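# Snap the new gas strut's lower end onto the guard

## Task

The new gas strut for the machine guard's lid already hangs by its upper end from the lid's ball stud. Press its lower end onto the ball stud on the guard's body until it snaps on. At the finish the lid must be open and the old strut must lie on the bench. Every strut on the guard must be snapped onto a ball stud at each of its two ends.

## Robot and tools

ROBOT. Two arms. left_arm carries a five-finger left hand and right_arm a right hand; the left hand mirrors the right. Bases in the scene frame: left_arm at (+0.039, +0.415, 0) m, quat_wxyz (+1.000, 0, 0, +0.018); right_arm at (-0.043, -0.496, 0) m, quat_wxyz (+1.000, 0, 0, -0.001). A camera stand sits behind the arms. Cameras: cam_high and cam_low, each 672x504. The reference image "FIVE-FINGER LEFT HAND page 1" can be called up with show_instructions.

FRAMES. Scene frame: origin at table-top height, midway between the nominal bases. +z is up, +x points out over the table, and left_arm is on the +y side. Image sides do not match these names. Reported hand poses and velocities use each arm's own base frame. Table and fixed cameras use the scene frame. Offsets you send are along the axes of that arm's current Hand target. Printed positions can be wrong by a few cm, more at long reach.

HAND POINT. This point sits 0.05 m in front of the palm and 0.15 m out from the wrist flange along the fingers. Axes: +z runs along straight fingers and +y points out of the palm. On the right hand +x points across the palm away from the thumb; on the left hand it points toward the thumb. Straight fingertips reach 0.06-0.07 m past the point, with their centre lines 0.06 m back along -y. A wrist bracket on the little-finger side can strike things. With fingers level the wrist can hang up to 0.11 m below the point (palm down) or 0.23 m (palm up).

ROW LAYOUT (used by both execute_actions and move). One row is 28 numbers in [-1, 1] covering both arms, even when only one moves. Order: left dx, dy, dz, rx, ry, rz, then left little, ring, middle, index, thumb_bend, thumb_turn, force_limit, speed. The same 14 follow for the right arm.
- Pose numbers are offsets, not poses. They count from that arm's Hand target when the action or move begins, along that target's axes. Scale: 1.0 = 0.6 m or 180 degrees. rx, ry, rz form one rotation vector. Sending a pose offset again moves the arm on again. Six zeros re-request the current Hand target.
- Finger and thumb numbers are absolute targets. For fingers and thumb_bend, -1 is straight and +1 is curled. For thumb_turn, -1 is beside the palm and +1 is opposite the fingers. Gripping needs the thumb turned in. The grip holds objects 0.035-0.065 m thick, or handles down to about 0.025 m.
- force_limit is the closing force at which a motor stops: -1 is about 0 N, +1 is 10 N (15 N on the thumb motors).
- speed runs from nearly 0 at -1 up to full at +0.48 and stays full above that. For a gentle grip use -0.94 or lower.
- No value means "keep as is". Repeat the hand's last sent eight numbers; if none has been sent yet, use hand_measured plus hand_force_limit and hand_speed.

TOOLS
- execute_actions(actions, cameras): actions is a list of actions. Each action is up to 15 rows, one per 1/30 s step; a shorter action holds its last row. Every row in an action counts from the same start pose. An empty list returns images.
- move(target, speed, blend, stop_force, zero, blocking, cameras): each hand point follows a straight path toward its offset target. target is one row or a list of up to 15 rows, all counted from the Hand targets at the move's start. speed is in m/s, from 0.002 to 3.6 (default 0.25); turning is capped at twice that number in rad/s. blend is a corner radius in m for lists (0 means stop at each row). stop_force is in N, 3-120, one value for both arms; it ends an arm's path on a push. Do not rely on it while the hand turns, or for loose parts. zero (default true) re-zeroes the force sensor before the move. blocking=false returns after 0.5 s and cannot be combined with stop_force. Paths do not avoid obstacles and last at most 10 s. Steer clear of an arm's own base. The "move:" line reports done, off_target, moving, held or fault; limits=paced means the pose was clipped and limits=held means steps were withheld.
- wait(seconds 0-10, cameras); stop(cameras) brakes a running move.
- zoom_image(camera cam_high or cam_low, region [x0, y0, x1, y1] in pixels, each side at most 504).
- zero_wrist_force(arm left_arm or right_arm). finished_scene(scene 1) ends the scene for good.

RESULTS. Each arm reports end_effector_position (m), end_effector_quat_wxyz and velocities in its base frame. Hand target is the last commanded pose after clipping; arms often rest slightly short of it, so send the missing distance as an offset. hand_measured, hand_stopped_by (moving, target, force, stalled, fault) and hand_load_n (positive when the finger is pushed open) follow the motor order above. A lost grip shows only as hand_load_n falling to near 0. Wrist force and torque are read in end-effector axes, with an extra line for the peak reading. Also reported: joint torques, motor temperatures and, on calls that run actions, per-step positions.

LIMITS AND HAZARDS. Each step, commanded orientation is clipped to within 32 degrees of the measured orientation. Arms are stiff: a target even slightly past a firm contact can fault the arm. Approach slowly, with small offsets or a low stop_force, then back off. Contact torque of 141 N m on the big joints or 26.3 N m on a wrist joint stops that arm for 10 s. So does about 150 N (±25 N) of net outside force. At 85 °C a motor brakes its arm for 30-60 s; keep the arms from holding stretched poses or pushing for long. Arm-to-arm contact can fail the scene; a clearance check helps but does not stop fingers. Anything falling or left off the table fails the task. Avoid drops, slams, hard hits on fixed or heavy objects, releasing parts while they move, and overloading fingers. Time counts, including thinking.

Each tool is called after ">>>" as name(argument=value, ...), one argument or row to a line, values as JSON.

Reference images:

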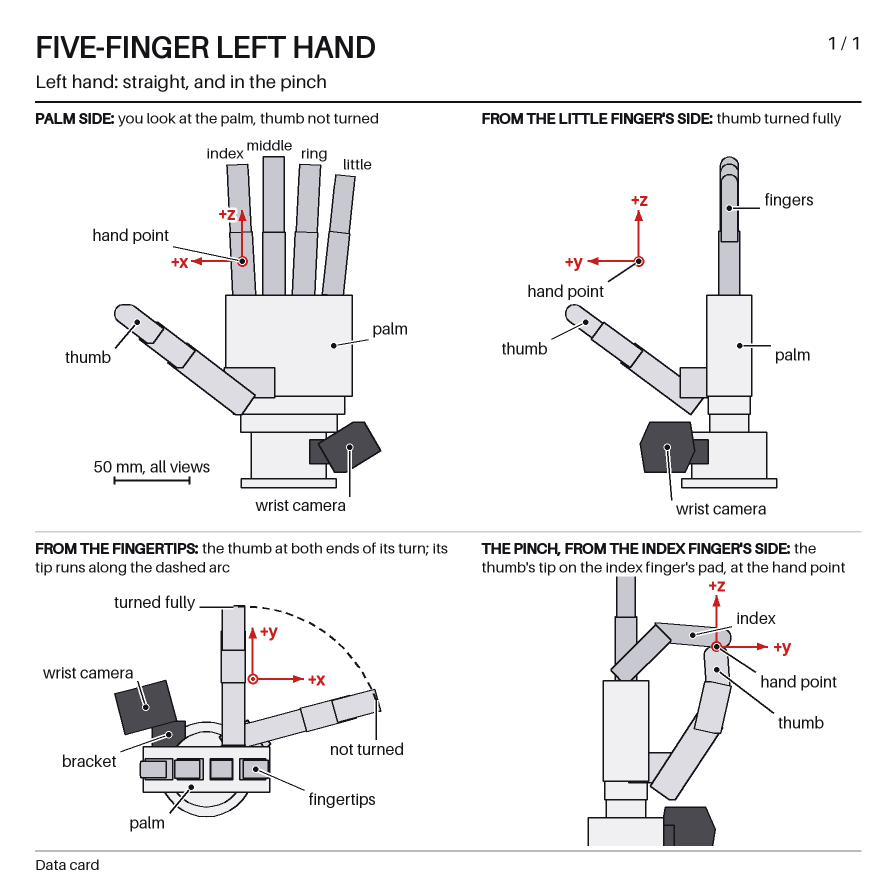

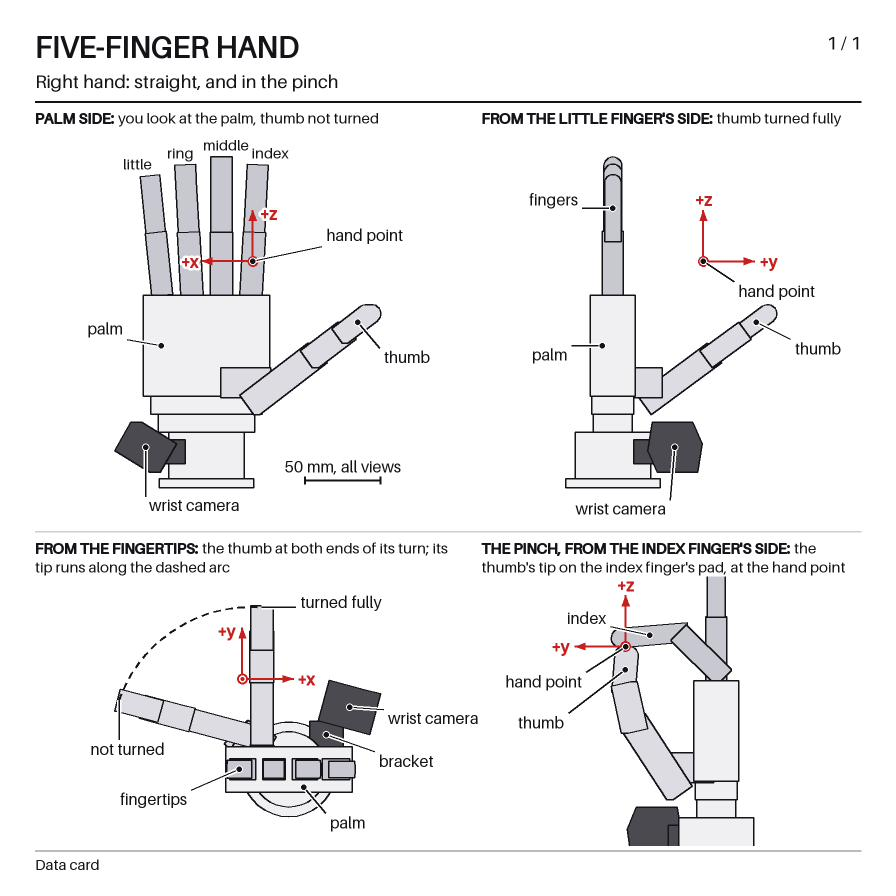

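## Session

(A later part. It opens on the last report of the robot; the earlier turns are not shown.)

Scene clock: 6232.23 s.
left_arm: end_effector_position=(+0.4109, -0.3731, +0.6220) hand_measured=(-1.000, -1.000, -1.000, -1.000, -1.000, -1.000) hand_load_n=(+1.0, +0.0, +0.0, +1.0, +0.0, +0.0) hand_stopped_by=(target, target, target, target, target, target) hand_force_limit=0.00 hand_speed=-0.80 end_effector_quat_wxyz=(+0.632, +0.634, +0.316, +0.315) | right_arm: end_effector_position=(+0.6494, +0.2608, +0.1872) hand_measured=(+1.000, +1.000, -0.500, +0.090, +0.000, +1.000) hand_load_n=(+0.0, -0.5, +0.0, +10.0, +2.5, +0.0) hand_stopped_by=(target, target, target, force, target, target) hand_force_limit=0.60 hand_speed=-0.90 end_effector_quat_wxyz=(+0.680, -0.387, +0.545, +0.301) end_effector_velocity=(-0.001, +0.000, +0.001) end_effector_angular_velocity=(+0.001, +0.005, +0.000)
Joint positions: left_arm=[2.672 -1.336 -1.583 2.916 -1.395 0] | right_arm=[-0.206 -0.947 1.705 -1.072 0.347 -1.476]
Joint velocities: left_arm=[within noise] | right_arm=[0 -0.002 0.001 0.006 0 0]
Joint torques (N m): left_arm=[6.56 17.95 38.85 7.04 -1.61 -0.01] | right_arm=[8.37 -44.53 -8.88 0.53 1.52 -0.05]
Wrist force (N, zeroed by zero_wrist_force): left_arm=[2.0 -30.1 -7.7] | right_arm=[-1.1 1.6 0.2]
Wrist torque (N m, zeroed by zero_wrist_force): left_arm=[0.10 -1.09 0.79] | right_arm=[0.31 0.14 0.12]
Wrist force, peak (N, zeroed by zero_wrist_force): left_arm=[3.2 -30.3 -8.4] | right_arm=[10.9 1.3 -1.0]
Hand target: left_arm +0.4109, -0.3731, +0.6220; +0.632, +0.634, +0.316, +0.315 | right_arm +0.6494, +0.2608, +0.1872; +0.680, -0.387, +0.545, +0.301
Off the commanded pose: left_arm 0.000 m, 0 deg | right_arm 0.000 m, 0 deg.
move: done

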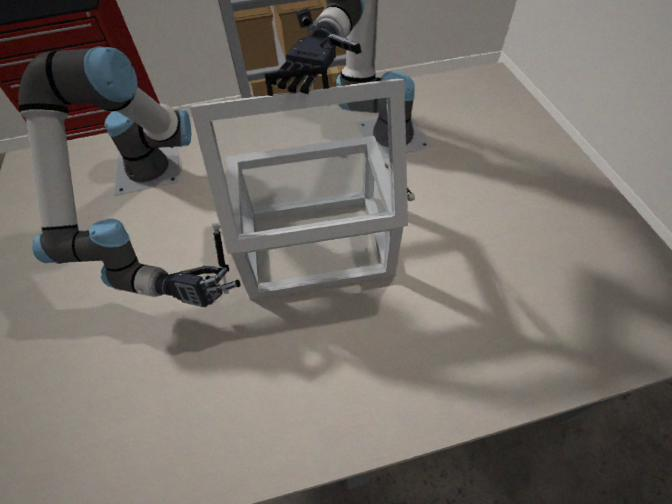

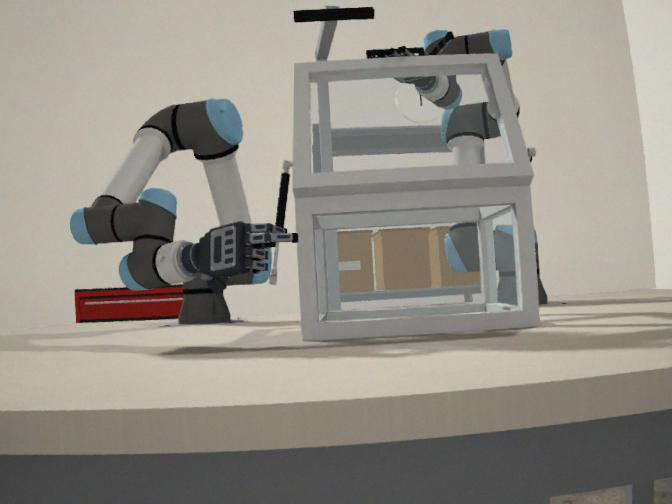

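>>> move(
  target=[
    [0,0,0,0,0,0,-1,-1,-1,-1,-1,-1,0,-0.8, 0,0,0,0,0,0,1,1,0.5,0.6,0,1,0.0,-0.9],
  ],
  speed=0.05,
  cameras=["all"],
)

>>> zoom_image(
  camera="cam_low",
  region=[255, 225, 305, 290],
)

>>> zoom_image(
  camera="cam_high",
  region=[205, 235, 255, 285],
)

Scene clock: 6241.03 s.
left_arm: end_effector_position=(+0.4109, -0.3731, +0.6220) hand_measured=(-1.000, -1.000, -1.000, -1.000, -1.000, -1.000) hand_load_n=(+1.0, +0.0, +0.0, +1.0, +0.0, +0.0) hand_stopped_by=(target, target, target, target, target, target) hand_force_limit=0.00 hand_speed=-0.80 end_effector_quat_wxyz=(+0.632, +0.634, +0.316, +0.315) | right_arm: end_effector_position=(+0.6494, +0.2608, +0.1872) hand_measured=(+1.000, +1.000, +0.140, +0.090, +0.000, +1.000) hand_load_n=(+0.0, +0.0, +8.5, +7.5, +4.0, +0.0) hand_stopped_by=(target, target, force, force, target, target) hand_force_limit=0.00 hand_speed=-0.90 end_effector_quat_wxyz=(+0.680, -0.387, +0.545, +0.301)
Joint positions: left_arm=[2.672 -1.336 -1.583 2.916 -1.395 0] | right_arm=[-0.206 -0.947 1.705 -1.072 0.346 -1.476]
Joint torques (N m): left_arm=[6.17 18.26 38.63 7.06 -0.62 -0.06] | right_arm=[-10.58 -49.63 -13.25 0.88 -0.76 -0.15]
Wrist force (N, zeroed by zero_wrist_force): left_arm=[2.1 -30.5 -7.5] | right_arm=[-1.1 1.6 -0.2]
Wrist torque (N m, zeroed by zero_wrist_force): left_arm=[0.08 -1.11 0.80] | right_arm=[0.28 0.13 0.09]
Wrist force, peak (N, zeroed by zero_wrist_force): left_arm=[2.1 -30.5 -7.5] | right_arm=[-1.5 1.6 -0.2]
Hand target: left_arm +0.4109, -0.3731, +0.6220; +0.632, +0.634, +0.316, +0.315 | right_arm +0.6494, +0.2608, +0.1872; +0.680, -0.387, +0.545, +0.301
Off the commanded pose: left_arm 0.000 m, 0 deg | right_arm 0.000 m, 0 deg.
move: done

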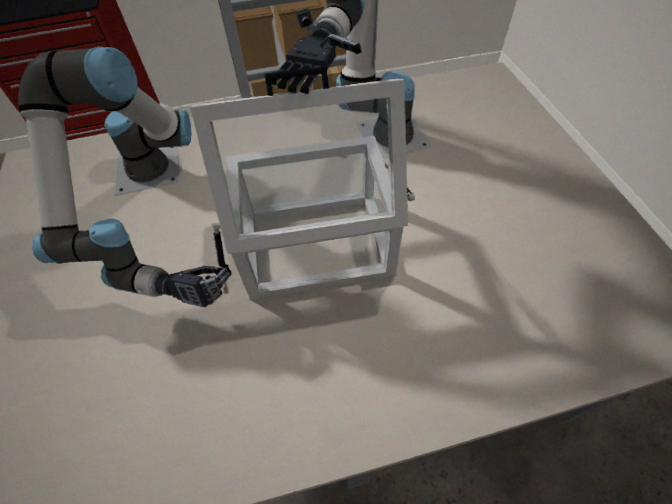

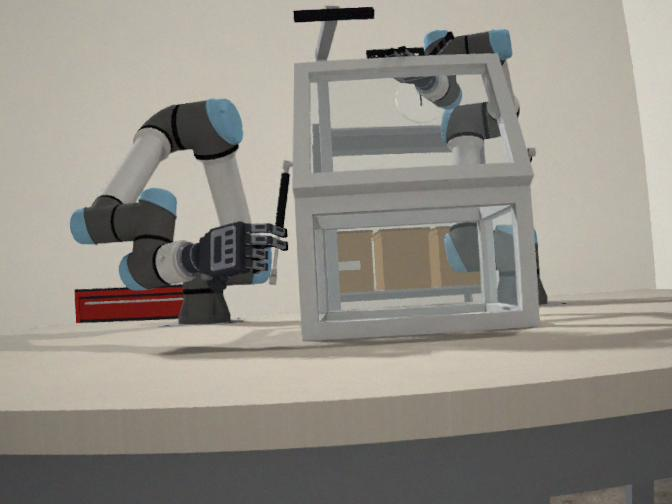

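Scaled by 7.754.

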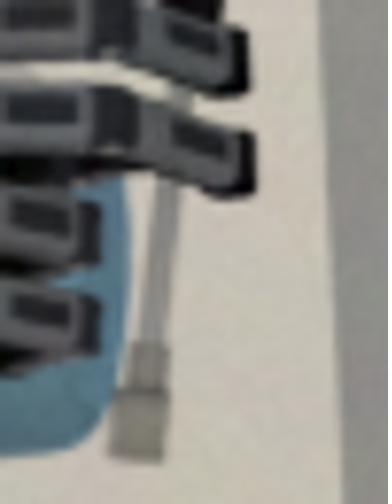

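Scaled by 10.080.

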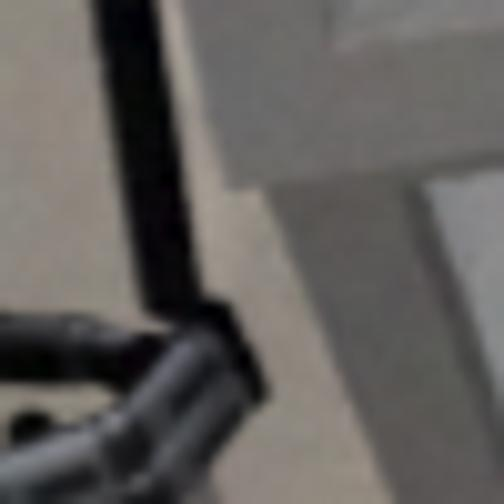

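>>> move(
  target=[
    [0,0,0,0,0,0,-1,-1,-1,-1,-1,-1,0,-0.8, 0,0,0,0,0,0,1,1,0.7,0.7,0,1,0.8,-0.9],
  ],
  speed=0.05,
  cameras=["cam_low"],
)

>>> zoom_image(
  camera="cam_low",
  region=[262, 266, 286, 290],
)

Scene clock: 6245.33 s.
left_arm: end_effector_position=(+0.4109, -0.3731, +0.6220) hand_measured=(-1.000, -1.000, -1.000, -1.000, -1.000, -1.000) hand_load_n=(+1.0, +0.0, +0.0, +1.0, +0.0, +0.0) hand_stopped_by=(target, target, target, target, target, target) hand_force_limit=0.00 hand_speed=-0.80 end_effector_quat_wxyz=(+0.632, +0.634, +0.316, +0.315) | right_arm: end_effector_position=(+0.6494, +0.2608, +0.1872) hand_measured=(+1.000, +1.000, +0.146, +0.096, +0.000, +1.000) hand_load_n=(+0.0, +0.0, +11.0, +10.0, +5.0, +0.0) hand_stopped_by=(target, target, force, force, target, target) hand_force_limit=0.80 hand_speed=-0.90 end_effector_quat_wxyz=(+0.680, -0.387, +0.545, +0.301)
Joint positions: left_arm=[2.672 -1.336 -1.583 2.916 -1.395 0] | right_arm=[-0.206 -0.947 1.705 -1.072 0.346 -1.476]
Joint torques (N m): left_arm=[6.2 18.16 38.39 6.93 0.03 0.11] | right_arm=[-10.03 -42.65 -14.65 0.65 0.45 0.31]
Wrist force (N, zeroed by zero_wrist_force): left_arm=[1.8 -30.5 -7.4] | right_arm=[-2.0 1.7 0.4]
Wrist torque (N m, zeroed by zero_wrist_force): left_arm=[0.08 -1.08 0.77] | right_arm=[0.29 0.18 0.08]
Wrist force, peak (N, zeroed by zero_wrist_force): left_arm=[1.9 -30.5 -7.6] | right_arm=[-2.4 1.8 0.6]
Hand target: left_arm +0.4109, -0.3731, +0.6220; +0.632, +0.634, +0.316, +0.315 | right_arm +0.6494, +0.2608, +0.1872; +0.680, -0.387, +0.545, +0.301
Off the commanded pose: left_arm 0.000 m, 0 deg | right_arm 0.000 m, 0 deg.
move: done
Images, in order (width x height): cam_low 672x504.

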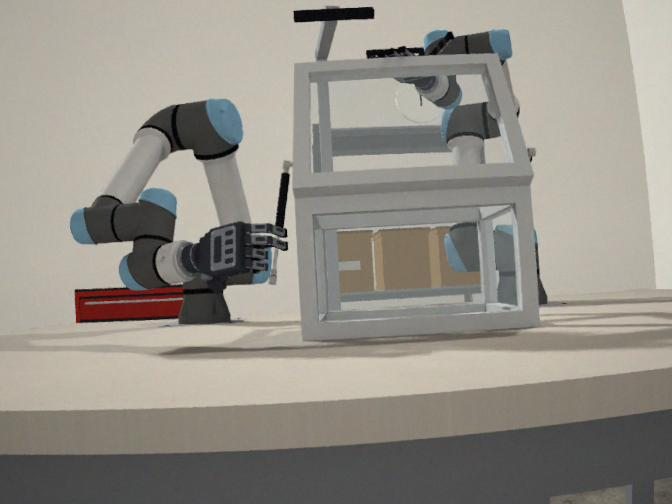

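Scaled by 21.000.

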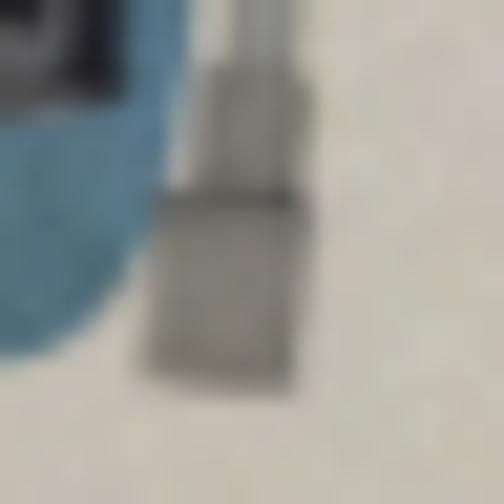

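>>> move(
  target=[
    [0,0,0,0,0,0,-1,-1,-1,-1,-1,-1,0,-0.8, -0.0033,0.0270,-0.0142,0,0.02065,0.03935,1,1,0.7,0.7,0,1,0.8,-0.9],
    [0,0,0,0,0,0,-1,-1,-1,-1,-1,-1,0,-0.8, -0.0107,0.0534,-0.0280,0,0.0413,0.0787,1,1,0.7,0.7,0,1,0.8,-0.9],
  ],
  speed=0.05,
  blend=0.003,
  cameras=["all"],
)

>>> zoom_image(
  camera="cam_low",
  region=[255, 225, 305, 290],
)

>>> zoom_image(
  camera="cam_high",
  region=[205, 230, 245, 270],
)

Scene clock: 6271.73 s.
left_arm: end_effector_position=(+0.4109, -0.3731, +0.6220) hand_measured=(-1.000, -1.000, -1.000, -1.000, -1.000, -1.000) hand_load_n=(+0.5, +0.0, +0.0, +1.0, +0.0, +0.0) hand_stopped_by=(target, target, target, target, target, target) hand_force_limit=0.00 hand_speed=-0.80 end_effector_quat_wxyz=(+0.632, +0.634, +0.316, +0.315) | right_arm: end_effector_position=(+0.6127, +0.2631, +0.1854) hand_measured=(+1.000, +1.000, +0.146, +0.096, -0.002, +1.000) hand_load_n=(+0.0, +0.0, +10.5, +10.5, +5.0, +3.0) hand_stopped_by=(target, target, force, force, target, target) hand_force_limit=0.80 hand_speed=-0.90 end_effector_quat_wxyz=(+0.601, -0.336, +0.632, +0.356) end_effector_velocity=(+0.001, +0.000, -0.001) end_effector_angular_velocity=(-0.001, -0.004, +0.000)
Joint positions: left_arm=[2.672 -1.336 -1.583 2.916 -1.395 0] | right_arm=[-0.219 -0.996 1.727 -0.656 0.329 -1.595]
Joint velocities: left_arm=[within noise] | right_arm=[0 0.002 -0.001 -0.006 0 0.001]
Joint torques (N m): left_arm=[6.61 18.72 38.32 7.09 1.12 0.14] | right_arm=[-9.57 -29.64 -18.24 -1.81 -1.82 -0.21]
Wrist force (N, zeroed by zero_wrist_force): left_arm=[1.1 -30.5 -7.2] | right_arm=[-11.1 2.0 1.9]
Wrist torque (N m, zeroed by zero_wrist_force): left_arm=[0.10 -1.09 0.74] | right_arm=[0.32 0.25 0.11]
Wrist force, peak (N, zeroed by zero_wrist_force): left_arm=[2.2 -30.5 -8.0] | right_arm=[-11.8 2.2 2.1]
Hand target: left_arm +0.4109, -0.3731, +0.6220; +0.632, +0.634, +0.316, +0.315 | right_arm +0.6128, +0.2631, +0.1853; +0.601, -0.336, +0.632, +0.356
Off the commanded pose: left_arm 0.000 m, 0 deg | right_arm 0.000 m, 0 deg.
move: done

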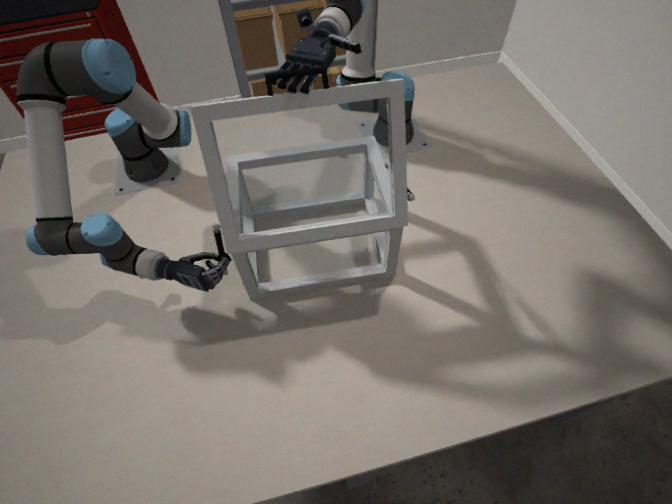

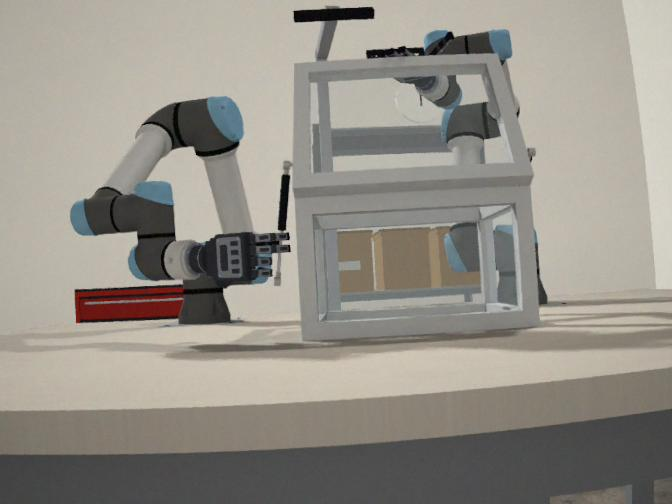

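Scaled by 7.754.

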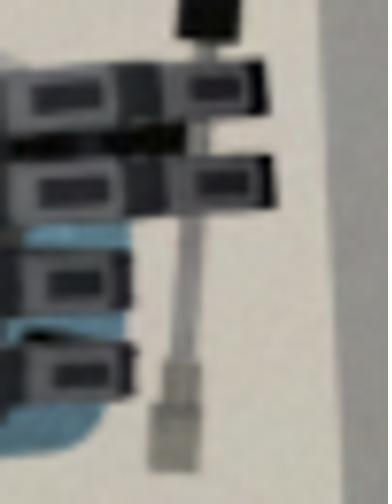

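Scaled by 12.600.

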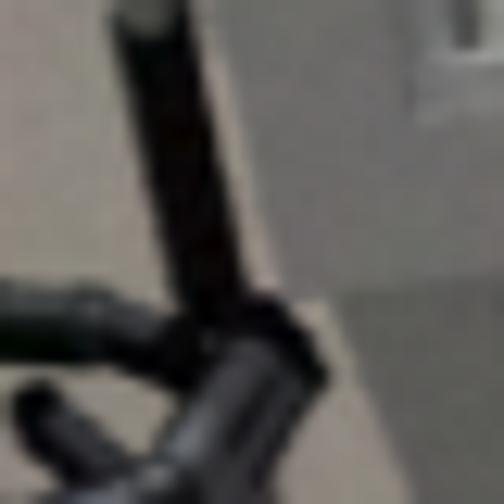

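>>> move(
  target=[
    [0,0,0,0,0,0,-1,-1,-1,-1,-1,-1,0,-0.8, -0.0015,0,0,0,0,0,1,1,0.7,0.7,0,1,0.8,-0.9],
    [0,0,0,0,0,0,-1,-1,-1,-1,-1,-1,0,-0.8, -0.0015,0,0,0,0,0,1,1,0.11,0.06,0,1,0.3,-0.9],
  ],
  speed=0.05,
  cameras=["all"],
)

>>> zoom_image(
  camera="cam_low",
  region=[255, 225, 305, 290],
)

>>> zoom_image(
  camera="cam_high",
  region=[205, 230, 245, 270],
)

Scene clock: 6282.27 s.
left_arm: end_effector_position=(+0.4109, -0.3731, +0.6220) hand_measured=(-1.000, -1.000, -1.000, -1.000, -1.000, -1.000) hand_load_n=(+1.0, +0.0, +0.0, +1.0, +0.0, +0.0) hand_stopped_by=(target, target, target, target, target, target) hand_force_limit=0.00 hand_speed=-0.80 end_effector_quat_wxyz=(+0.632, +0.634, +0.316, +0.315) | right_arm: end_effector_position=(+0.6128, +0.2631, +0.1862) hand_measured=(+1.000, +1.000, +0.110, +0.060, +0.000, +1.000) hand_load_n=(+0.0, +0.0, +0.5, +0.5, +0.0, -0.5) hand_stopped_by=(target, target, target, target, target, target) hand_force_limit=0.30 hand_speed=-0.90 end_effector_quat_wxyz=(+0.601, -0.336, +0.632, +0.356)
Joint positions: left_arm=[2.672 -1.336 -1.583 2.916 -1.395 0] | right_arm=[-0.219 -0.997 1.726 -0.655 0.329 -1.594]
Joint torques (N m): left_arm=[6.79 18.27 38.65 7.06 1.11 0.18] | right_arm=[9.79 -48.85 -20.97 -0.04 1.56 0.16]
Wrist force (N, zeroed by zero_wrist_force): left_arm=[2.7 -30.3 -7.8] | right_arm=[1.0 1.7 -1.1]
Wrist torque (N m, zeroed by zero_wrist_force): left_arm=[0.11 -1.08 0.82] | right_arm=[0.31 0.03 0.15]
Wrist force, peak (N, zeroed by zero_wrist_force): left_arm=[1.2 -30.8 -7.1] | right_arm=[-11.6 2.1 1.9]
Hand target: left_arm +0.4109, -0.3731, +0.6220; +0.632, +0.634, +0.316, +0.315 | right_arm +0.6128, +0.2631, +0.1862; +0.601, -0.336, +0.632, +0.356
Off the commanded pose: left_arm 0.000 m, 0 deg | right_arm 0.000 m, 0 deg.
move: done

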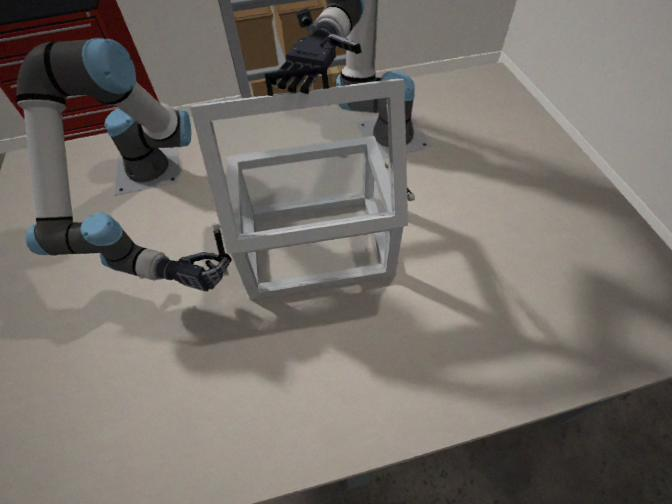

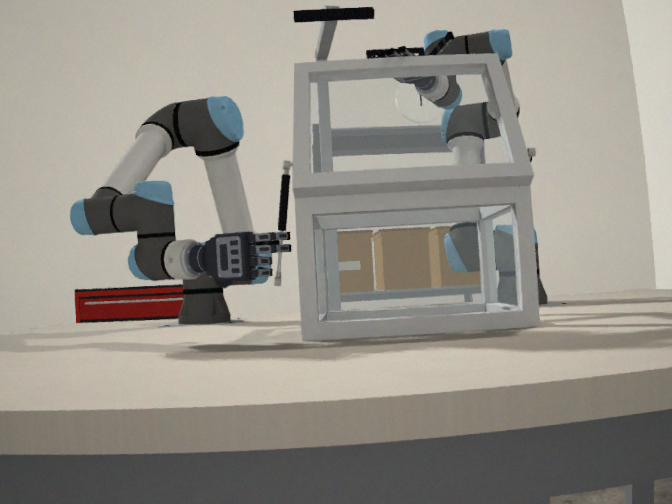

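Scaled by 7.754.

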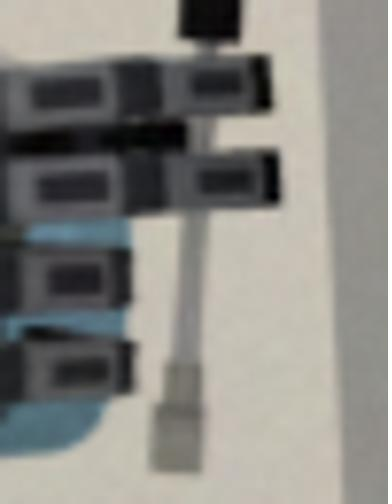

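Scaled by 12.600.

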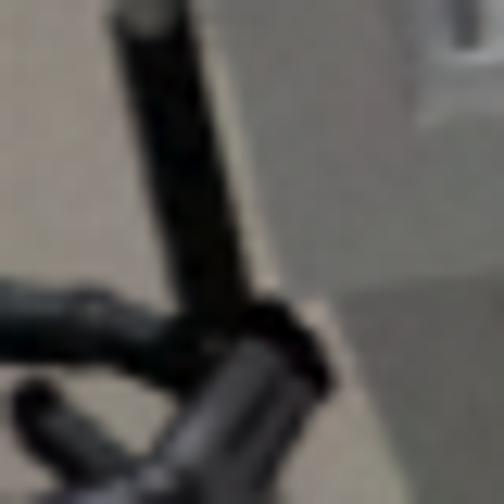

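>>> move(
  target=[
    [0,0,0,0,0,0,-1,-1,-1,-1,-1,-1,0,-0.8, 0,-0.001,-0.0012,-0.0833,0,0,1,1,0.11,0.06,0,1,0.3,-0.9],
    [0,0,0,0,0,0,-1,-1,-1,-1,-1,-1,0,-0.8, 0,-0.001,-0.0012,-0.0833,0,0,1,1,0.11,0.5,0,1,-0.2,-0.93],
  ],
  speed=0.05,
  cameras=["all"],
)

>>> zoom_image(
  camera="cam_low",
  region=[255, 225, 305, 290],
)

>>> zoom_image(
  camera="cam_high",
  region=[205, 230, 245, 270],
)

Scene clock: 6294.30 s.
left_arm: end_effector_position=(+0.4109, -0.3731, +0.6220) hand_measured=(-1.000, -1.000, -1.000, -1.000, -1.000, -1.000) hand_load_n=(+1.0, +0.0, +0.0, +1.0, +0.0, +0.0) hand_stopped_by=(target, target, target, target, target, target) hand_force_limit=0.00 hand_speed=-0.80 end_effector_quat_wxyz=(+0.632, +0.634, +0.316, +0.315) | right_arm: end_effector_position=(+0.6129, +0.2622, +0.1862) hand_measured=(+1.000, +1.000, +0.110, +0.078, +0.000, +1.000) hand_load_n=(+0.0, +0.0, +0.0, +5.5, +1.5, +0.5) hand_stopped_by=(target, target, target, force, target, target) hand_force_limit=-0.20 hand_speed=-0.93 end_effector_quat_wxyz=(+0.552, -0.411, +0.580, +0.436)
Joint positions: left_arm=[2.672 -1.336 -1.583 2.916 -1.395 0] | right_arm=[-0.216 -0.85 1.472 -0.463 0.07 -1.677]
Joint torques (N m): left_arm=[5.84 18.77 38.21 7.12 1.08 0.19] | right_arm=[-11.1 -33.61 -21.24 2.24 1.1 -0.91]
Wrist force (N, zeroed by zero_wrist_force): left_arm=[2.3 -30.1 -7.8] | right_arm=[-0.7 1.5 0.1]
Wrist torque (N m, zeroed by zero_wrist_force): left_arm=[0.10 -1.06 0.80] | right_arm=[0.27 0.07 0.15]
Wrist force, peak (N, zeroed by zero_wrist_force): left_arm=[2.4 -30.5 -7.8] | right_arm=[0.8 1.9 -1.3]
Hand target: left_arm +0.4109, -0.3731, +0.6220; +0.632, +0.634, +0.316, +0.315 | right_arm +0.6129, +0.2622, +0.1862; +0.552, -0.411, +0.580, +0.436
Off the commanded pose: left_arm 0.000 m, 0 deg | right_arm 0.000 m, 0 deg.
move: done

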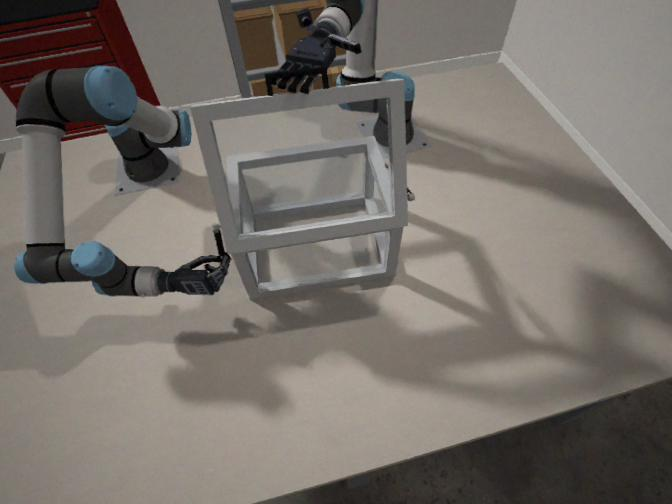

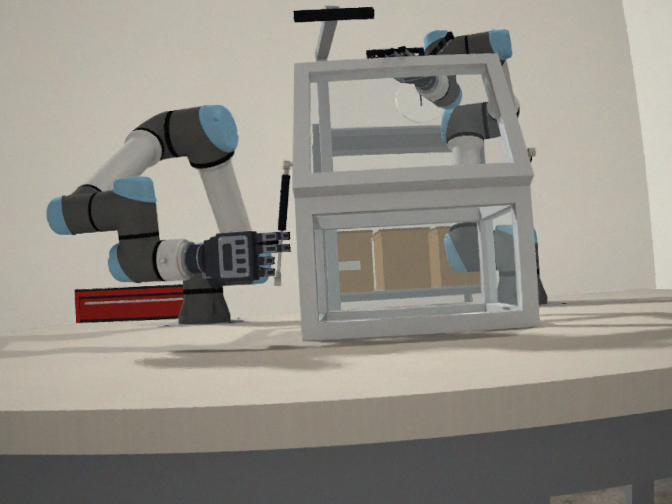

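Scaled by 7.754.

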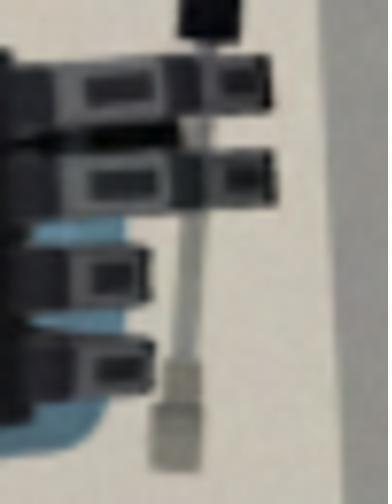

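Scaled by 12.600.

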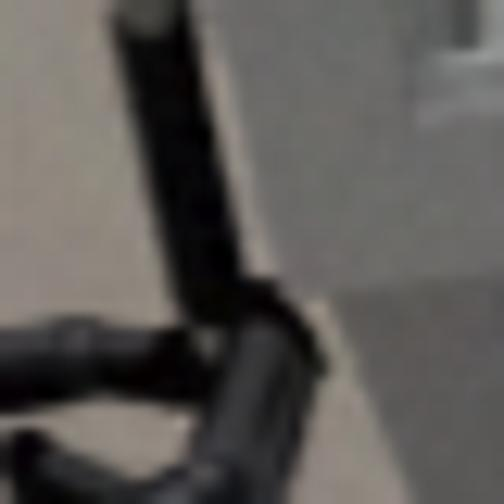

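>>> move(
  target=[
    [0,0,0,0,0,0,-1,-1,-1,-1,-1,-1,0,-0.8, 0,0,0,0,0,0,1,1,0.5,0.5,0,1,0.0,-0.93],
  ],
  speed=0.05,
)

>>> move(
  target=[
    [0,0,0,0,0,0,-1,-1,-1,-1,-1,-1,0,-0.8, 0,0,0,0,0,0,1,1,0.7,0.7,0,1,0.8,-0.9],
  ],
  speed=0.05,
  cameras=["cam_low"],
)

>>> zoom_image(
  camera="cam_low",
  region=[255, 225, 305, 290],
)

>>> zoom_image(
  camera="cam_low",
  region=[266, 268, 290, 292],
)

Scene clock: 6307.17 s.
left_arm: end_effector_position=(+0.4109, -0.3731, +0.6220) hand_measured=(-1.000, -1.000, -1.000, -1.000, -1.000, -1.000) hand_load_n=(+0.5, +0.0, +0.0, +0.5, +0.0, +0.0) hand_stopped_by=(target, target, target, target, target, target) hand_force_limit=0.00 hand_speed=-0.80 end_effector_quat_wxyz=(+0.632, +0.634, +0.316, +0.315) | right_arm: end_effector_position=(+0.6129, +0.2622, +0.1862) hand_measured=(+1.000, +1.000, +0.134, +0.078, +0.000, +1.000) hand_load_n=(+0.0, +0.0, +5.5, +3.5, +2.0, +0.5) hand_stopped_by=(target, target, force, force, target, target) hand_force_limit=0.00 hand_speed=-0.93 end_effector_quat_wxyz=(+0.552, -0.411, +0.580, +0.436)
Joint positions: left_arm=[2.672 -1.336 -1.583 2.916 -1.395 0] | right_arm=[-0.216 -0.85 1.472 -0.463 0.07 -1.678]
Joint torques (N m): left_arm=[6.33 18.56 38.33 7.1 1.11 0.28] | right_arm=[-10.26 -32.81 -21.89 2.02 -1.75 -1.57]
Wrist force (N, zeroed by zero_wrist_force): left_arm=[2.4 -29.8 -7.6] | right_arm=[-1.7 2.0 -0.1]
Wrist torque (N m, zeroed by zero_wrist_force): left_arm=[0.13 -1.08 0.80] | right_arm=[0.34 0.06 0.15]
Wrist force, peak (N, zeroed by zero_wrist_force): left_arm=[2.7 -30.4 -7.8] | right_arm=[-1.7 2.0 -0.1]
Hand target: left_arm +0.4109, -0.3731, +0.6220; +0.632, +0.634, +0.316, +0.315 | right_arm +0.6129, +0.2622, +0.1862; +0.552, -0.411, +0.580, +0.436
Off the commanded pose: left_arm 0.000 m, 0 deg | right_arm 0.000 m, 0 deg.
move: done

Scene clock: 6307.67 s.
left_arm: end_effector_position=(+0.4109, -0.3731, +0.6220) hand_measured=(-1.000, -1.000, -1.000, -1.000, -1.000, -1.000) hand_load_n=(+1.0, +0.0, +0.5, +0.5, +0.0, +0.0) hand_stopped_by=(target, target, target, target, target, target) hand_force_limit=0.00 hand_speed=-0.80 end_effector_quat_wxyz=(+0.632, +0.634, +0.316, +0.315) | right_arm: end_effector_position=(+0.6129, +0.2622, +0.1862) hand_measured=(+1.000, +1.000, +0.150, +0.094, +0.000, +1.000) hand_load_n=(+0.0, +0.0, +11.0, +9.5, +4.0, +0.5) hand_stopped_by=(target, target, force, force, target, target) hand_force_limit=0.80 hand_speed=-0.90 end_effector_quat_wxyz=(+0.552, -0.411, +0.580, +0.436)
Joint positions: left_arm=[2.672 -1.336 -1.583 2.916 -1.395 0] | right_arm=[-0.216 -0.85 1.471 -0.463 0.07 -1.678]
Joint torques (N m): left_arm=[6.59 19.09 37.42 7.07 1.18 0.3] | right_arm=[-11.74 -31.49 -22.33 2.17 -2.15 -1.45]
Wrist force (N, zeroed by zero_wrist_force): left_arm=[2.0 -30.5 -7.5] | right_arm=[-3.8 1.6 0.9]
Wrist torque (N m, zeroed by zero_wrist_force): left_arm=[0.09 -1.09 0.79] | right_arm=[0.29 0.16 0.13]
Wrist force, peak (N, zeroed by zero_wrist_force): left_arm=[2.0 -30.5 -7.5] | right_arm=[-4.3 1.5 1.1]
Hand target: left_arm +0.4109, -0.3731, +0.6220; +0.632, +0.634, +0.316, +0.315 | right_arm +0.6129, +0.2622, +0.1862; +0.552, -0.411, +0.580, +0.436
Off the commanded pose: left_arm 0.000 m, 0 deg | right_arm 0.000 m, 0 deg.
move: done
Images, in order (width x height): cam_low 672x504.

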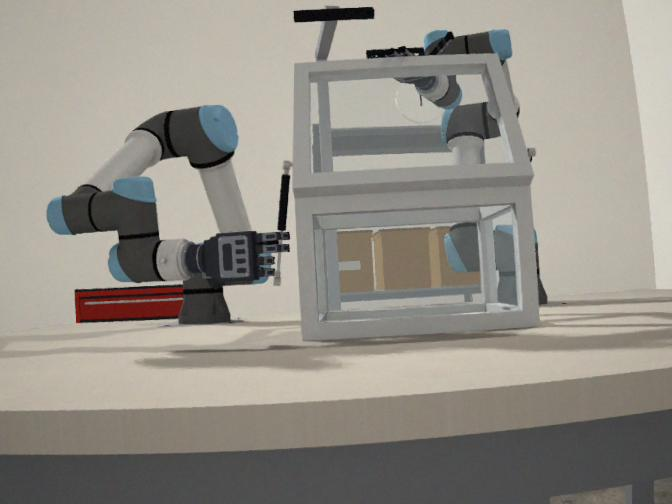

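Scaled by 7.754.

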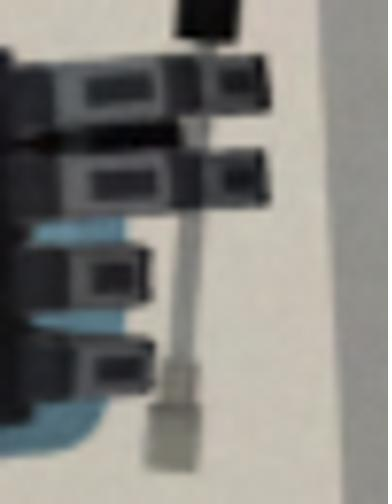

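Scaled by 21.000.

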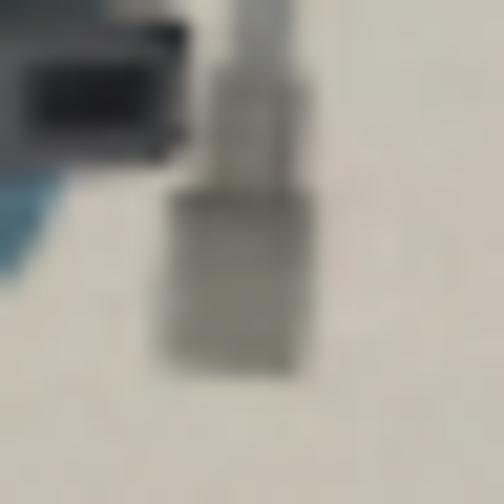

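>>> move(
  target=[
    [0,0,0,0,0,0,-1,-1,-1,-1,-1,-1,0,-0.8, -0.0008,0,0,0,0,0,1,1,0.11,0.055,0,1,0.3,-0.9],
    [0,0,0,0,0,0,-1,-1,-1,-1,-1,-1,0,-0.8, -0.0008,-0.0008,-0.001,-0.0639,-0.0037,-0.0163,1,1,0.11,0.055,0,1,0.3,-0.9],
    [0,0,0,0,0,0,-1,-1,-1,-1,-1,-1,0,-0.8, -0.0008,-0.0008,-0.001,-0.0639,-0.0037,-0.0163,1,1,0.11,0.5,0,1,-0.2,-0.93],
  ],
  speed=0.05,
  cameras=["all"],
)

>>> zoom_image(
  camera="cam_low",
  region=[255, 225, 305, 290],
)

>>> zoom_image(
  camera="cam_high",
  region=[205, 230, 245, 270],
)

Scene clock: 6337.83 s.
left_arm: end_effector_position=(+0.4109, -0.3731, +0.6220) hand_measured=(-1.000, -1.000, -1.000, -1.000, -1.000, -1.000) hand_load_n=(+0.5, +0.0, +0.0, +0.5, +0.0, +0.0) hand_stopped_by=(target, target, target, target, target, target) hand_force_limit=0.00 hand_speed=-0.80 end_effector_quat_wxyz=(+0.632, +0.634, +0.316, +0.315) | right_arm: end_effector_position=(+0.6132, +0.2616, +0.1867) hand_measured=(+1.000, +1.000, +0.110, +0.078, +0.000, +1.000) hand_load_n=(+0.0, +0.0, +0.0, +5.0, +1.5, +0.0) hand_stopped_by=(target, target, target, force, target, target) hand_force_limit=-0.20 hand_speed=-0.93 end_effector_quat_wxyz=(+0.522, -0.477, +0.519, +0.480)
Joint positions: left_arm=[2.672 -1.336 -1.583 2.916 -1.395 0] | right_arm=[-0.195 -0.762 1.303 -0.488 -0.11 -1.623]
Joint torques (N m): left_arm=[5.96 19.25 37.67 7.17 1.14 0.34] | right_arm=[-10.36 -35.41 -21.48 1.86 1.77 -1.12]
Wrist force (N, zeroed by zero_wrist_force): left_arm=[2.3 -29.9 -7.9] | right_arm=[-1.2 1.4 0.0]
Wrist torque (N m, zeroed by zero_wrist_force): left_arm=[0.14 -1.08 0.80] | right_arm=[0.28 0.06 0.14]
Wrist force, peak (N, zeroed by zero_wrist_force): left_arm=[2.6 -30.5 -8.0] | right_arm=[-4.4 2.1 1.0]
Hand target: left_arm +0.4109, -0.3731, +0.6220; +0.632, +0.634, +0.316, +0.315 | right_arm +0.6133, +0.2615, +0.1867; +0.522, -0.477, +0.519, +0.480
Off the commanded pose: left_arm 0.000 m, 0 deg | right_arm 0.000 m, 0 deg.
move: done

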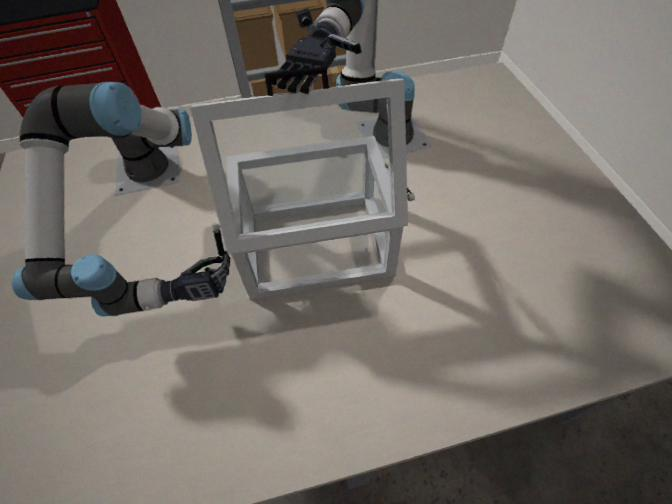

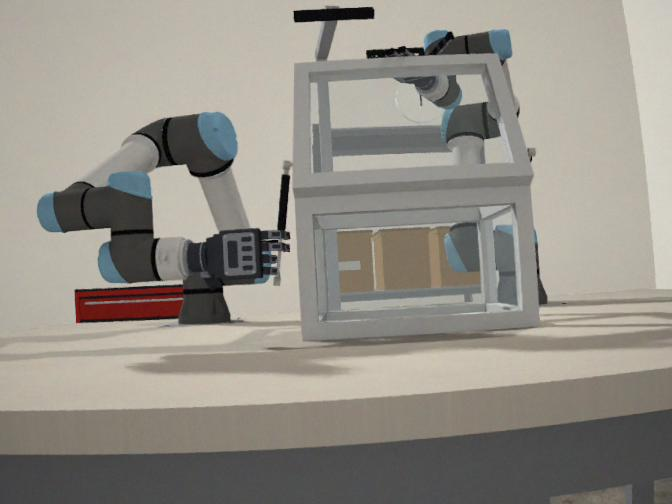

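Scaled by 7.754.

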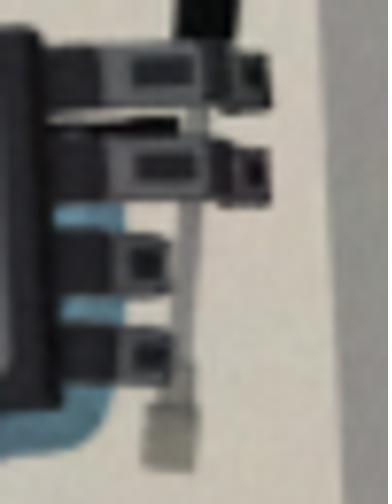

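Scaled by 12.600.

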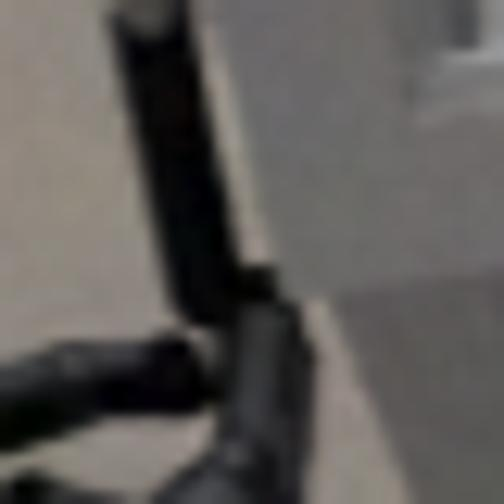

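>>> move(
  target=[
    [0,0,0,0,0,0,-1,-1,-1,-1,-1,-1,0,-0.8, 0,0,0,0,0,0,1,1,0.5,0.5,0,1,0.0,-0.93],
  ],
  speed=0.05,
)

>>> move(
  target=[
    [0,0,0,0,0,0,-1,-1,-1,-1,-1,-1,0,-0.8, 0,0,0,0,0,0,1,1,0.7,0.7,0,1,0.8,-0.9],
  ],
  speed=0.05,
  cameras=["cam_low"],
)

>>> zoom_image(
  camera="cam_low",
  region=[255, 225, 305, 290],
)

>>> zoom_image(
  camera="cam_low",
  region=[266, 268, 290, 292],
)

Scene clock: 6347.60 s.
left_arm: end_effector_position=(+0.4109, -0.3731, +0.6220) hand_measured=(-1.000, -1.000, -1.000, -1.000, -1.000, -1.000) hand_load_n=(+1.0, +0.0, +0.0, +0.5, +0.0, +0.0) hand_stopped_by=(target, target, target, target, target, target) hand_force_limit=0.00 hand_speed=-0.80 end_effector_quat_wxyz=(+0.632, +0.634, +0.316, +0.315) | right_arm: end_effector_position=(+0.6133, +0.2615, +0.1867) hand_measured=(+1.000, +1.000, +0.140, +0.078, +0.000, +1.000) hand_load_n=(+0.0, +0.0, +6.0, +3.5, +1.5, +0.5) hand_stopped_by=(target, target, force, force, target, target) hand_force_limit=0.00 hand_speed=-0.93 end_effector_quat_wxyz=(+0.522, -0.477, +0.519, +0.480)
Joint positions: left_arm=[2.672 -1.336 -1.583 2.916 -1.395 0] | right_arm=[-0.195 -0.762 1.303 -0.488 -0.11 -1.623]
Joint torques (N m): left_arm=[6.14 19.06 37.63 7.12 1.12 0.34] | right_arm=[-11.01 -35.8 -23.51 1.81 0.71 -1.4]
Wrist force (N, zeroed by zero_wrist_force): left_arm=[2.3 -30.0 -7.6] | right_arm=[-2.6 1.4 0.3]
Wrist torque (N m, zeroed by zero_wrist_force): left_arm=[0.12 -1.10 0.81] | right_arm=[0.27 0.06 0.11]
Wrist force, peak (N, zeroed by zero_wrist_force): left_arm=[2.5 -30.5 -7.8] | right_arm=[-2.6 1.4 0.3]
Hand target: left_arm +0.4109, -0.3731, +0.6220; +0.632, +0.634, +0.316, +0.315 | right_arm +0.6133, +0.2615, +0.1867; +0.522, -0.477, +0.519, +0.480
Off the commanded pose: left_arm 0.000 m, 0 deg | right_arm 0.000 m, 0 deg.
move: done

Scene clock: 6348.10 s.
left_arm: end_effector_position=(+0.4109, -0.3731, +0.6220) hand_measured=(-1.000, -1.000, -1.000, -1.000, -1.000, -1.000) hand_load_n=(+0.5, +0.0, +0.0, +1.0, +0.0, +0.0) hand_stopped_by=(target, target, target, target, target, target) hand_force_limit=0.00 hand_speed=-0.80 end_effector_quat_wxyz=(+0.632, +0.634, +0.316, +0.315) | right_arm: end_effector_position=(+0.6133, +0.2615, +0.1867) hand_measured=(+1.000, +1.000, +0.156, +0.094, +0.000, +1.000) hand_load_n=(+0.0, +0.0, +12.0, +9.0, +3.0, +0.5) hand_stopped_by=(target, target, force, force, target, target) hand_force_limit=0.80 hand_speed=-0.90 end_effector_quat_wxyz=(+0.522, -0.477, +0.519, +0.480)
Joint positions: left_arm=[2.672 -1.336 -1.583 2.916 -1.395 0] | right_arm=[-0.195 -0.762 1.303 -0.488 -0.11 -1.623]
Joint torques (N m): left_arm=[5.82 18.72 36.77 7.1 1.09 0.38] | right_arm=[-10.3 -36.23 -20.89 1.44 0.36 -1.21]
Wrist force (N, zeroed by zero_wrist_force): left_arm=[1.7 -30.4 -7.4] | right_arm=[-5.0 1.2 1.3]
Wrist torque (N m, zeroed by zero_wrist_force): left_arm=[0.11 -1.07 0.77] | right_arm=[0.26 0.11 0.13]
Wrist force, peak (N, zeroed by zero_wrist_force): left_arm=[1.8 -30.8 -7.2] | right_arm=[-5.7 1.0 1.4]
Hand target: left_arm +0.4109, -0.3731, +0.6220; +0.632, +0.634, +0.316, +0.315 | right_arm +0.6133, +0.2615, +0.1867; +0.522, -0.477, +0.519, +0.480
Off the commanded pose: left_arm 0.000 m, 0 deg | right_arm 0.000 m, 0 deg.
move: done
Images, in order (width x height): cam_low 672x504.

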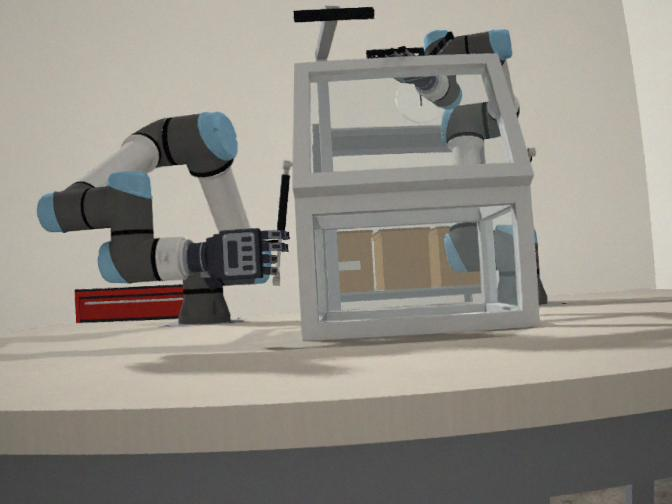

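Scaled by 7.754.

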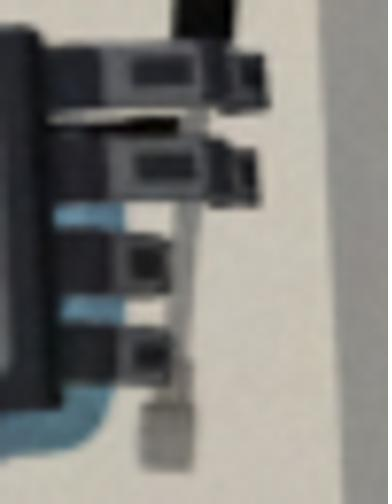

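Scaled by 21.000.

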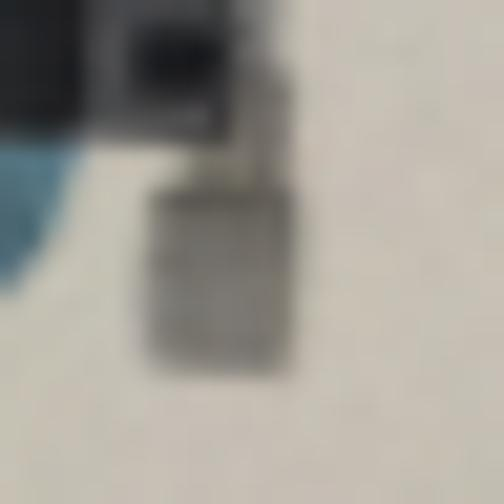

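>>> move(
  target=[
    [0,0,0,0,0,0,-1,-1,-1,-1,-1,-1,0,-0.8, -0.0044,0.0301,-0.0006,0.0003,0.0009,0.0444,1,1,0.7,0.7,0,1,0.8,-0.9],
    [0,0,0,0,0,0,-1,-1,-1,-1,-1,-1,0,-0.8, -0.0129,0.0592,-0.0011,0.0005,0.0017,0.0888,1,1,0.7,0.7,0,1,0.8,-0.9],
    [0,0,0,0,0,0,-1,-1,-1,-1,-1,-1,0,-0.8, -0.0254,0.0869,-0.0017,0.0008,0.0026,0.1333,1,1,0.7,0.7,0,1,0.8,-0.9],
  ],
  speed=0.05,
  blend=0.003,
  cameras=["all"],
)

>>> zoom_image(
  camera="cam_low",
  region=[262, 215, 302, 275],
)

Scene clock: 6375.57 s.
left_arm: end_effector_position=(+0.4109, -0.3731, +0.6220) hand_measured=(-1.000, -1.000, -1.000, -1.000, -1.000, -1.000) hand_load_n=(+0.5, +0.0, +0.0, +0.5, +0.0, +0.0) hand_stopped_by=(target, target, target, target, target, target) hand_force_limit=0.00 hand_speed=-0.80 end_effector_quat_wxyz=(+0.632, +0.634, +0.316, +0.315) | right_arm: end_effector_position=(+0.5612, +0.2648, +0.2019) hand_measured=(+1.000, +1.000, +0.156, +0.094, +0.000, +1.000) hand_load_n=(+0.0, +0.0, +10.5, +7.0, -0.5, +7.0) hand_stopped_by=(target, target, force, force, target, target) hand_force_limit=0.80 hand_speed=-0.90 end_effector_quat_wxyz=(+0.409, -0.360, +0.610, +0.575)
Joint positions: left_arm=[2.672 -1.336 -1.583 2.916 -1.395 0] | right_arm=[-0.211 -0.909 1.595 -0.707 -0.125 -1.13]
Joint torques (N m): left_arm=[6.45 19.17 37.26 7.18 0.98 0.42] | right_arm=[-13.13 -46.76 -4.72 0.5 -2.48 -0.41]
Wrist force (N, zeroed by zero_wrist_force): left_arm=[1.5 -30.7 -7.4] | right_arm=[-12.0 0.5 2.3]
Wrist torque (N m, zeroed by zero_wrist_force): left_arm=[0.10 -1.10 0.77] | right_arm=[0.31 0.14 -0.01]
Wrist force, peak (N, zeroed by zero_wrist_force): left_arm=[1.2 -31.0 -7.2] | right_arm=[-16.3 0.0 2.8]
Hand target: left_arm +0.4109, -0.3731, +0.6220; +0.632, +0.634, +0.316, +0.315 | right_arm +0.5612, +0.2648, +0.2019; +0.409, -0.360, +0.610, +0.575
Off the commanded pose: left_arm 0.000 m, 0 deg | right_arm 0.000 m, 0 deg.
move: done

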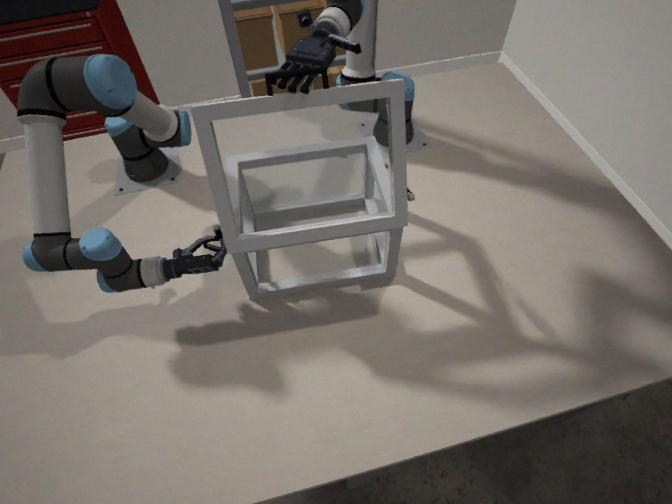

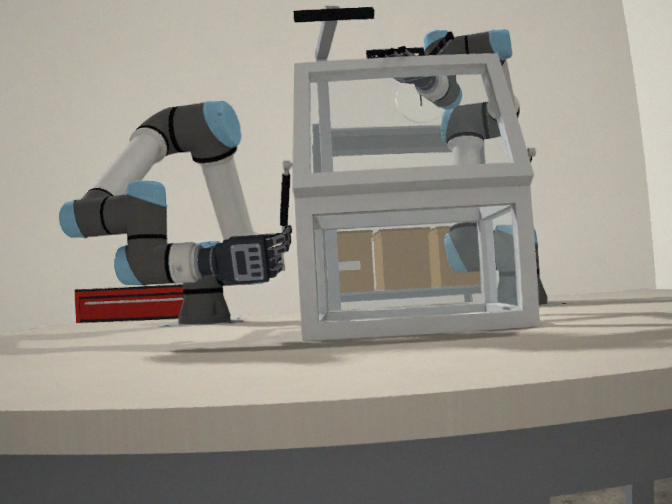

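Scaled by 8.400.

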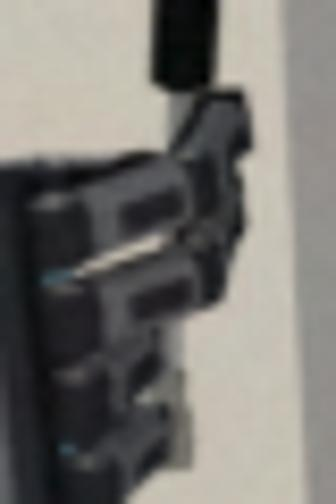

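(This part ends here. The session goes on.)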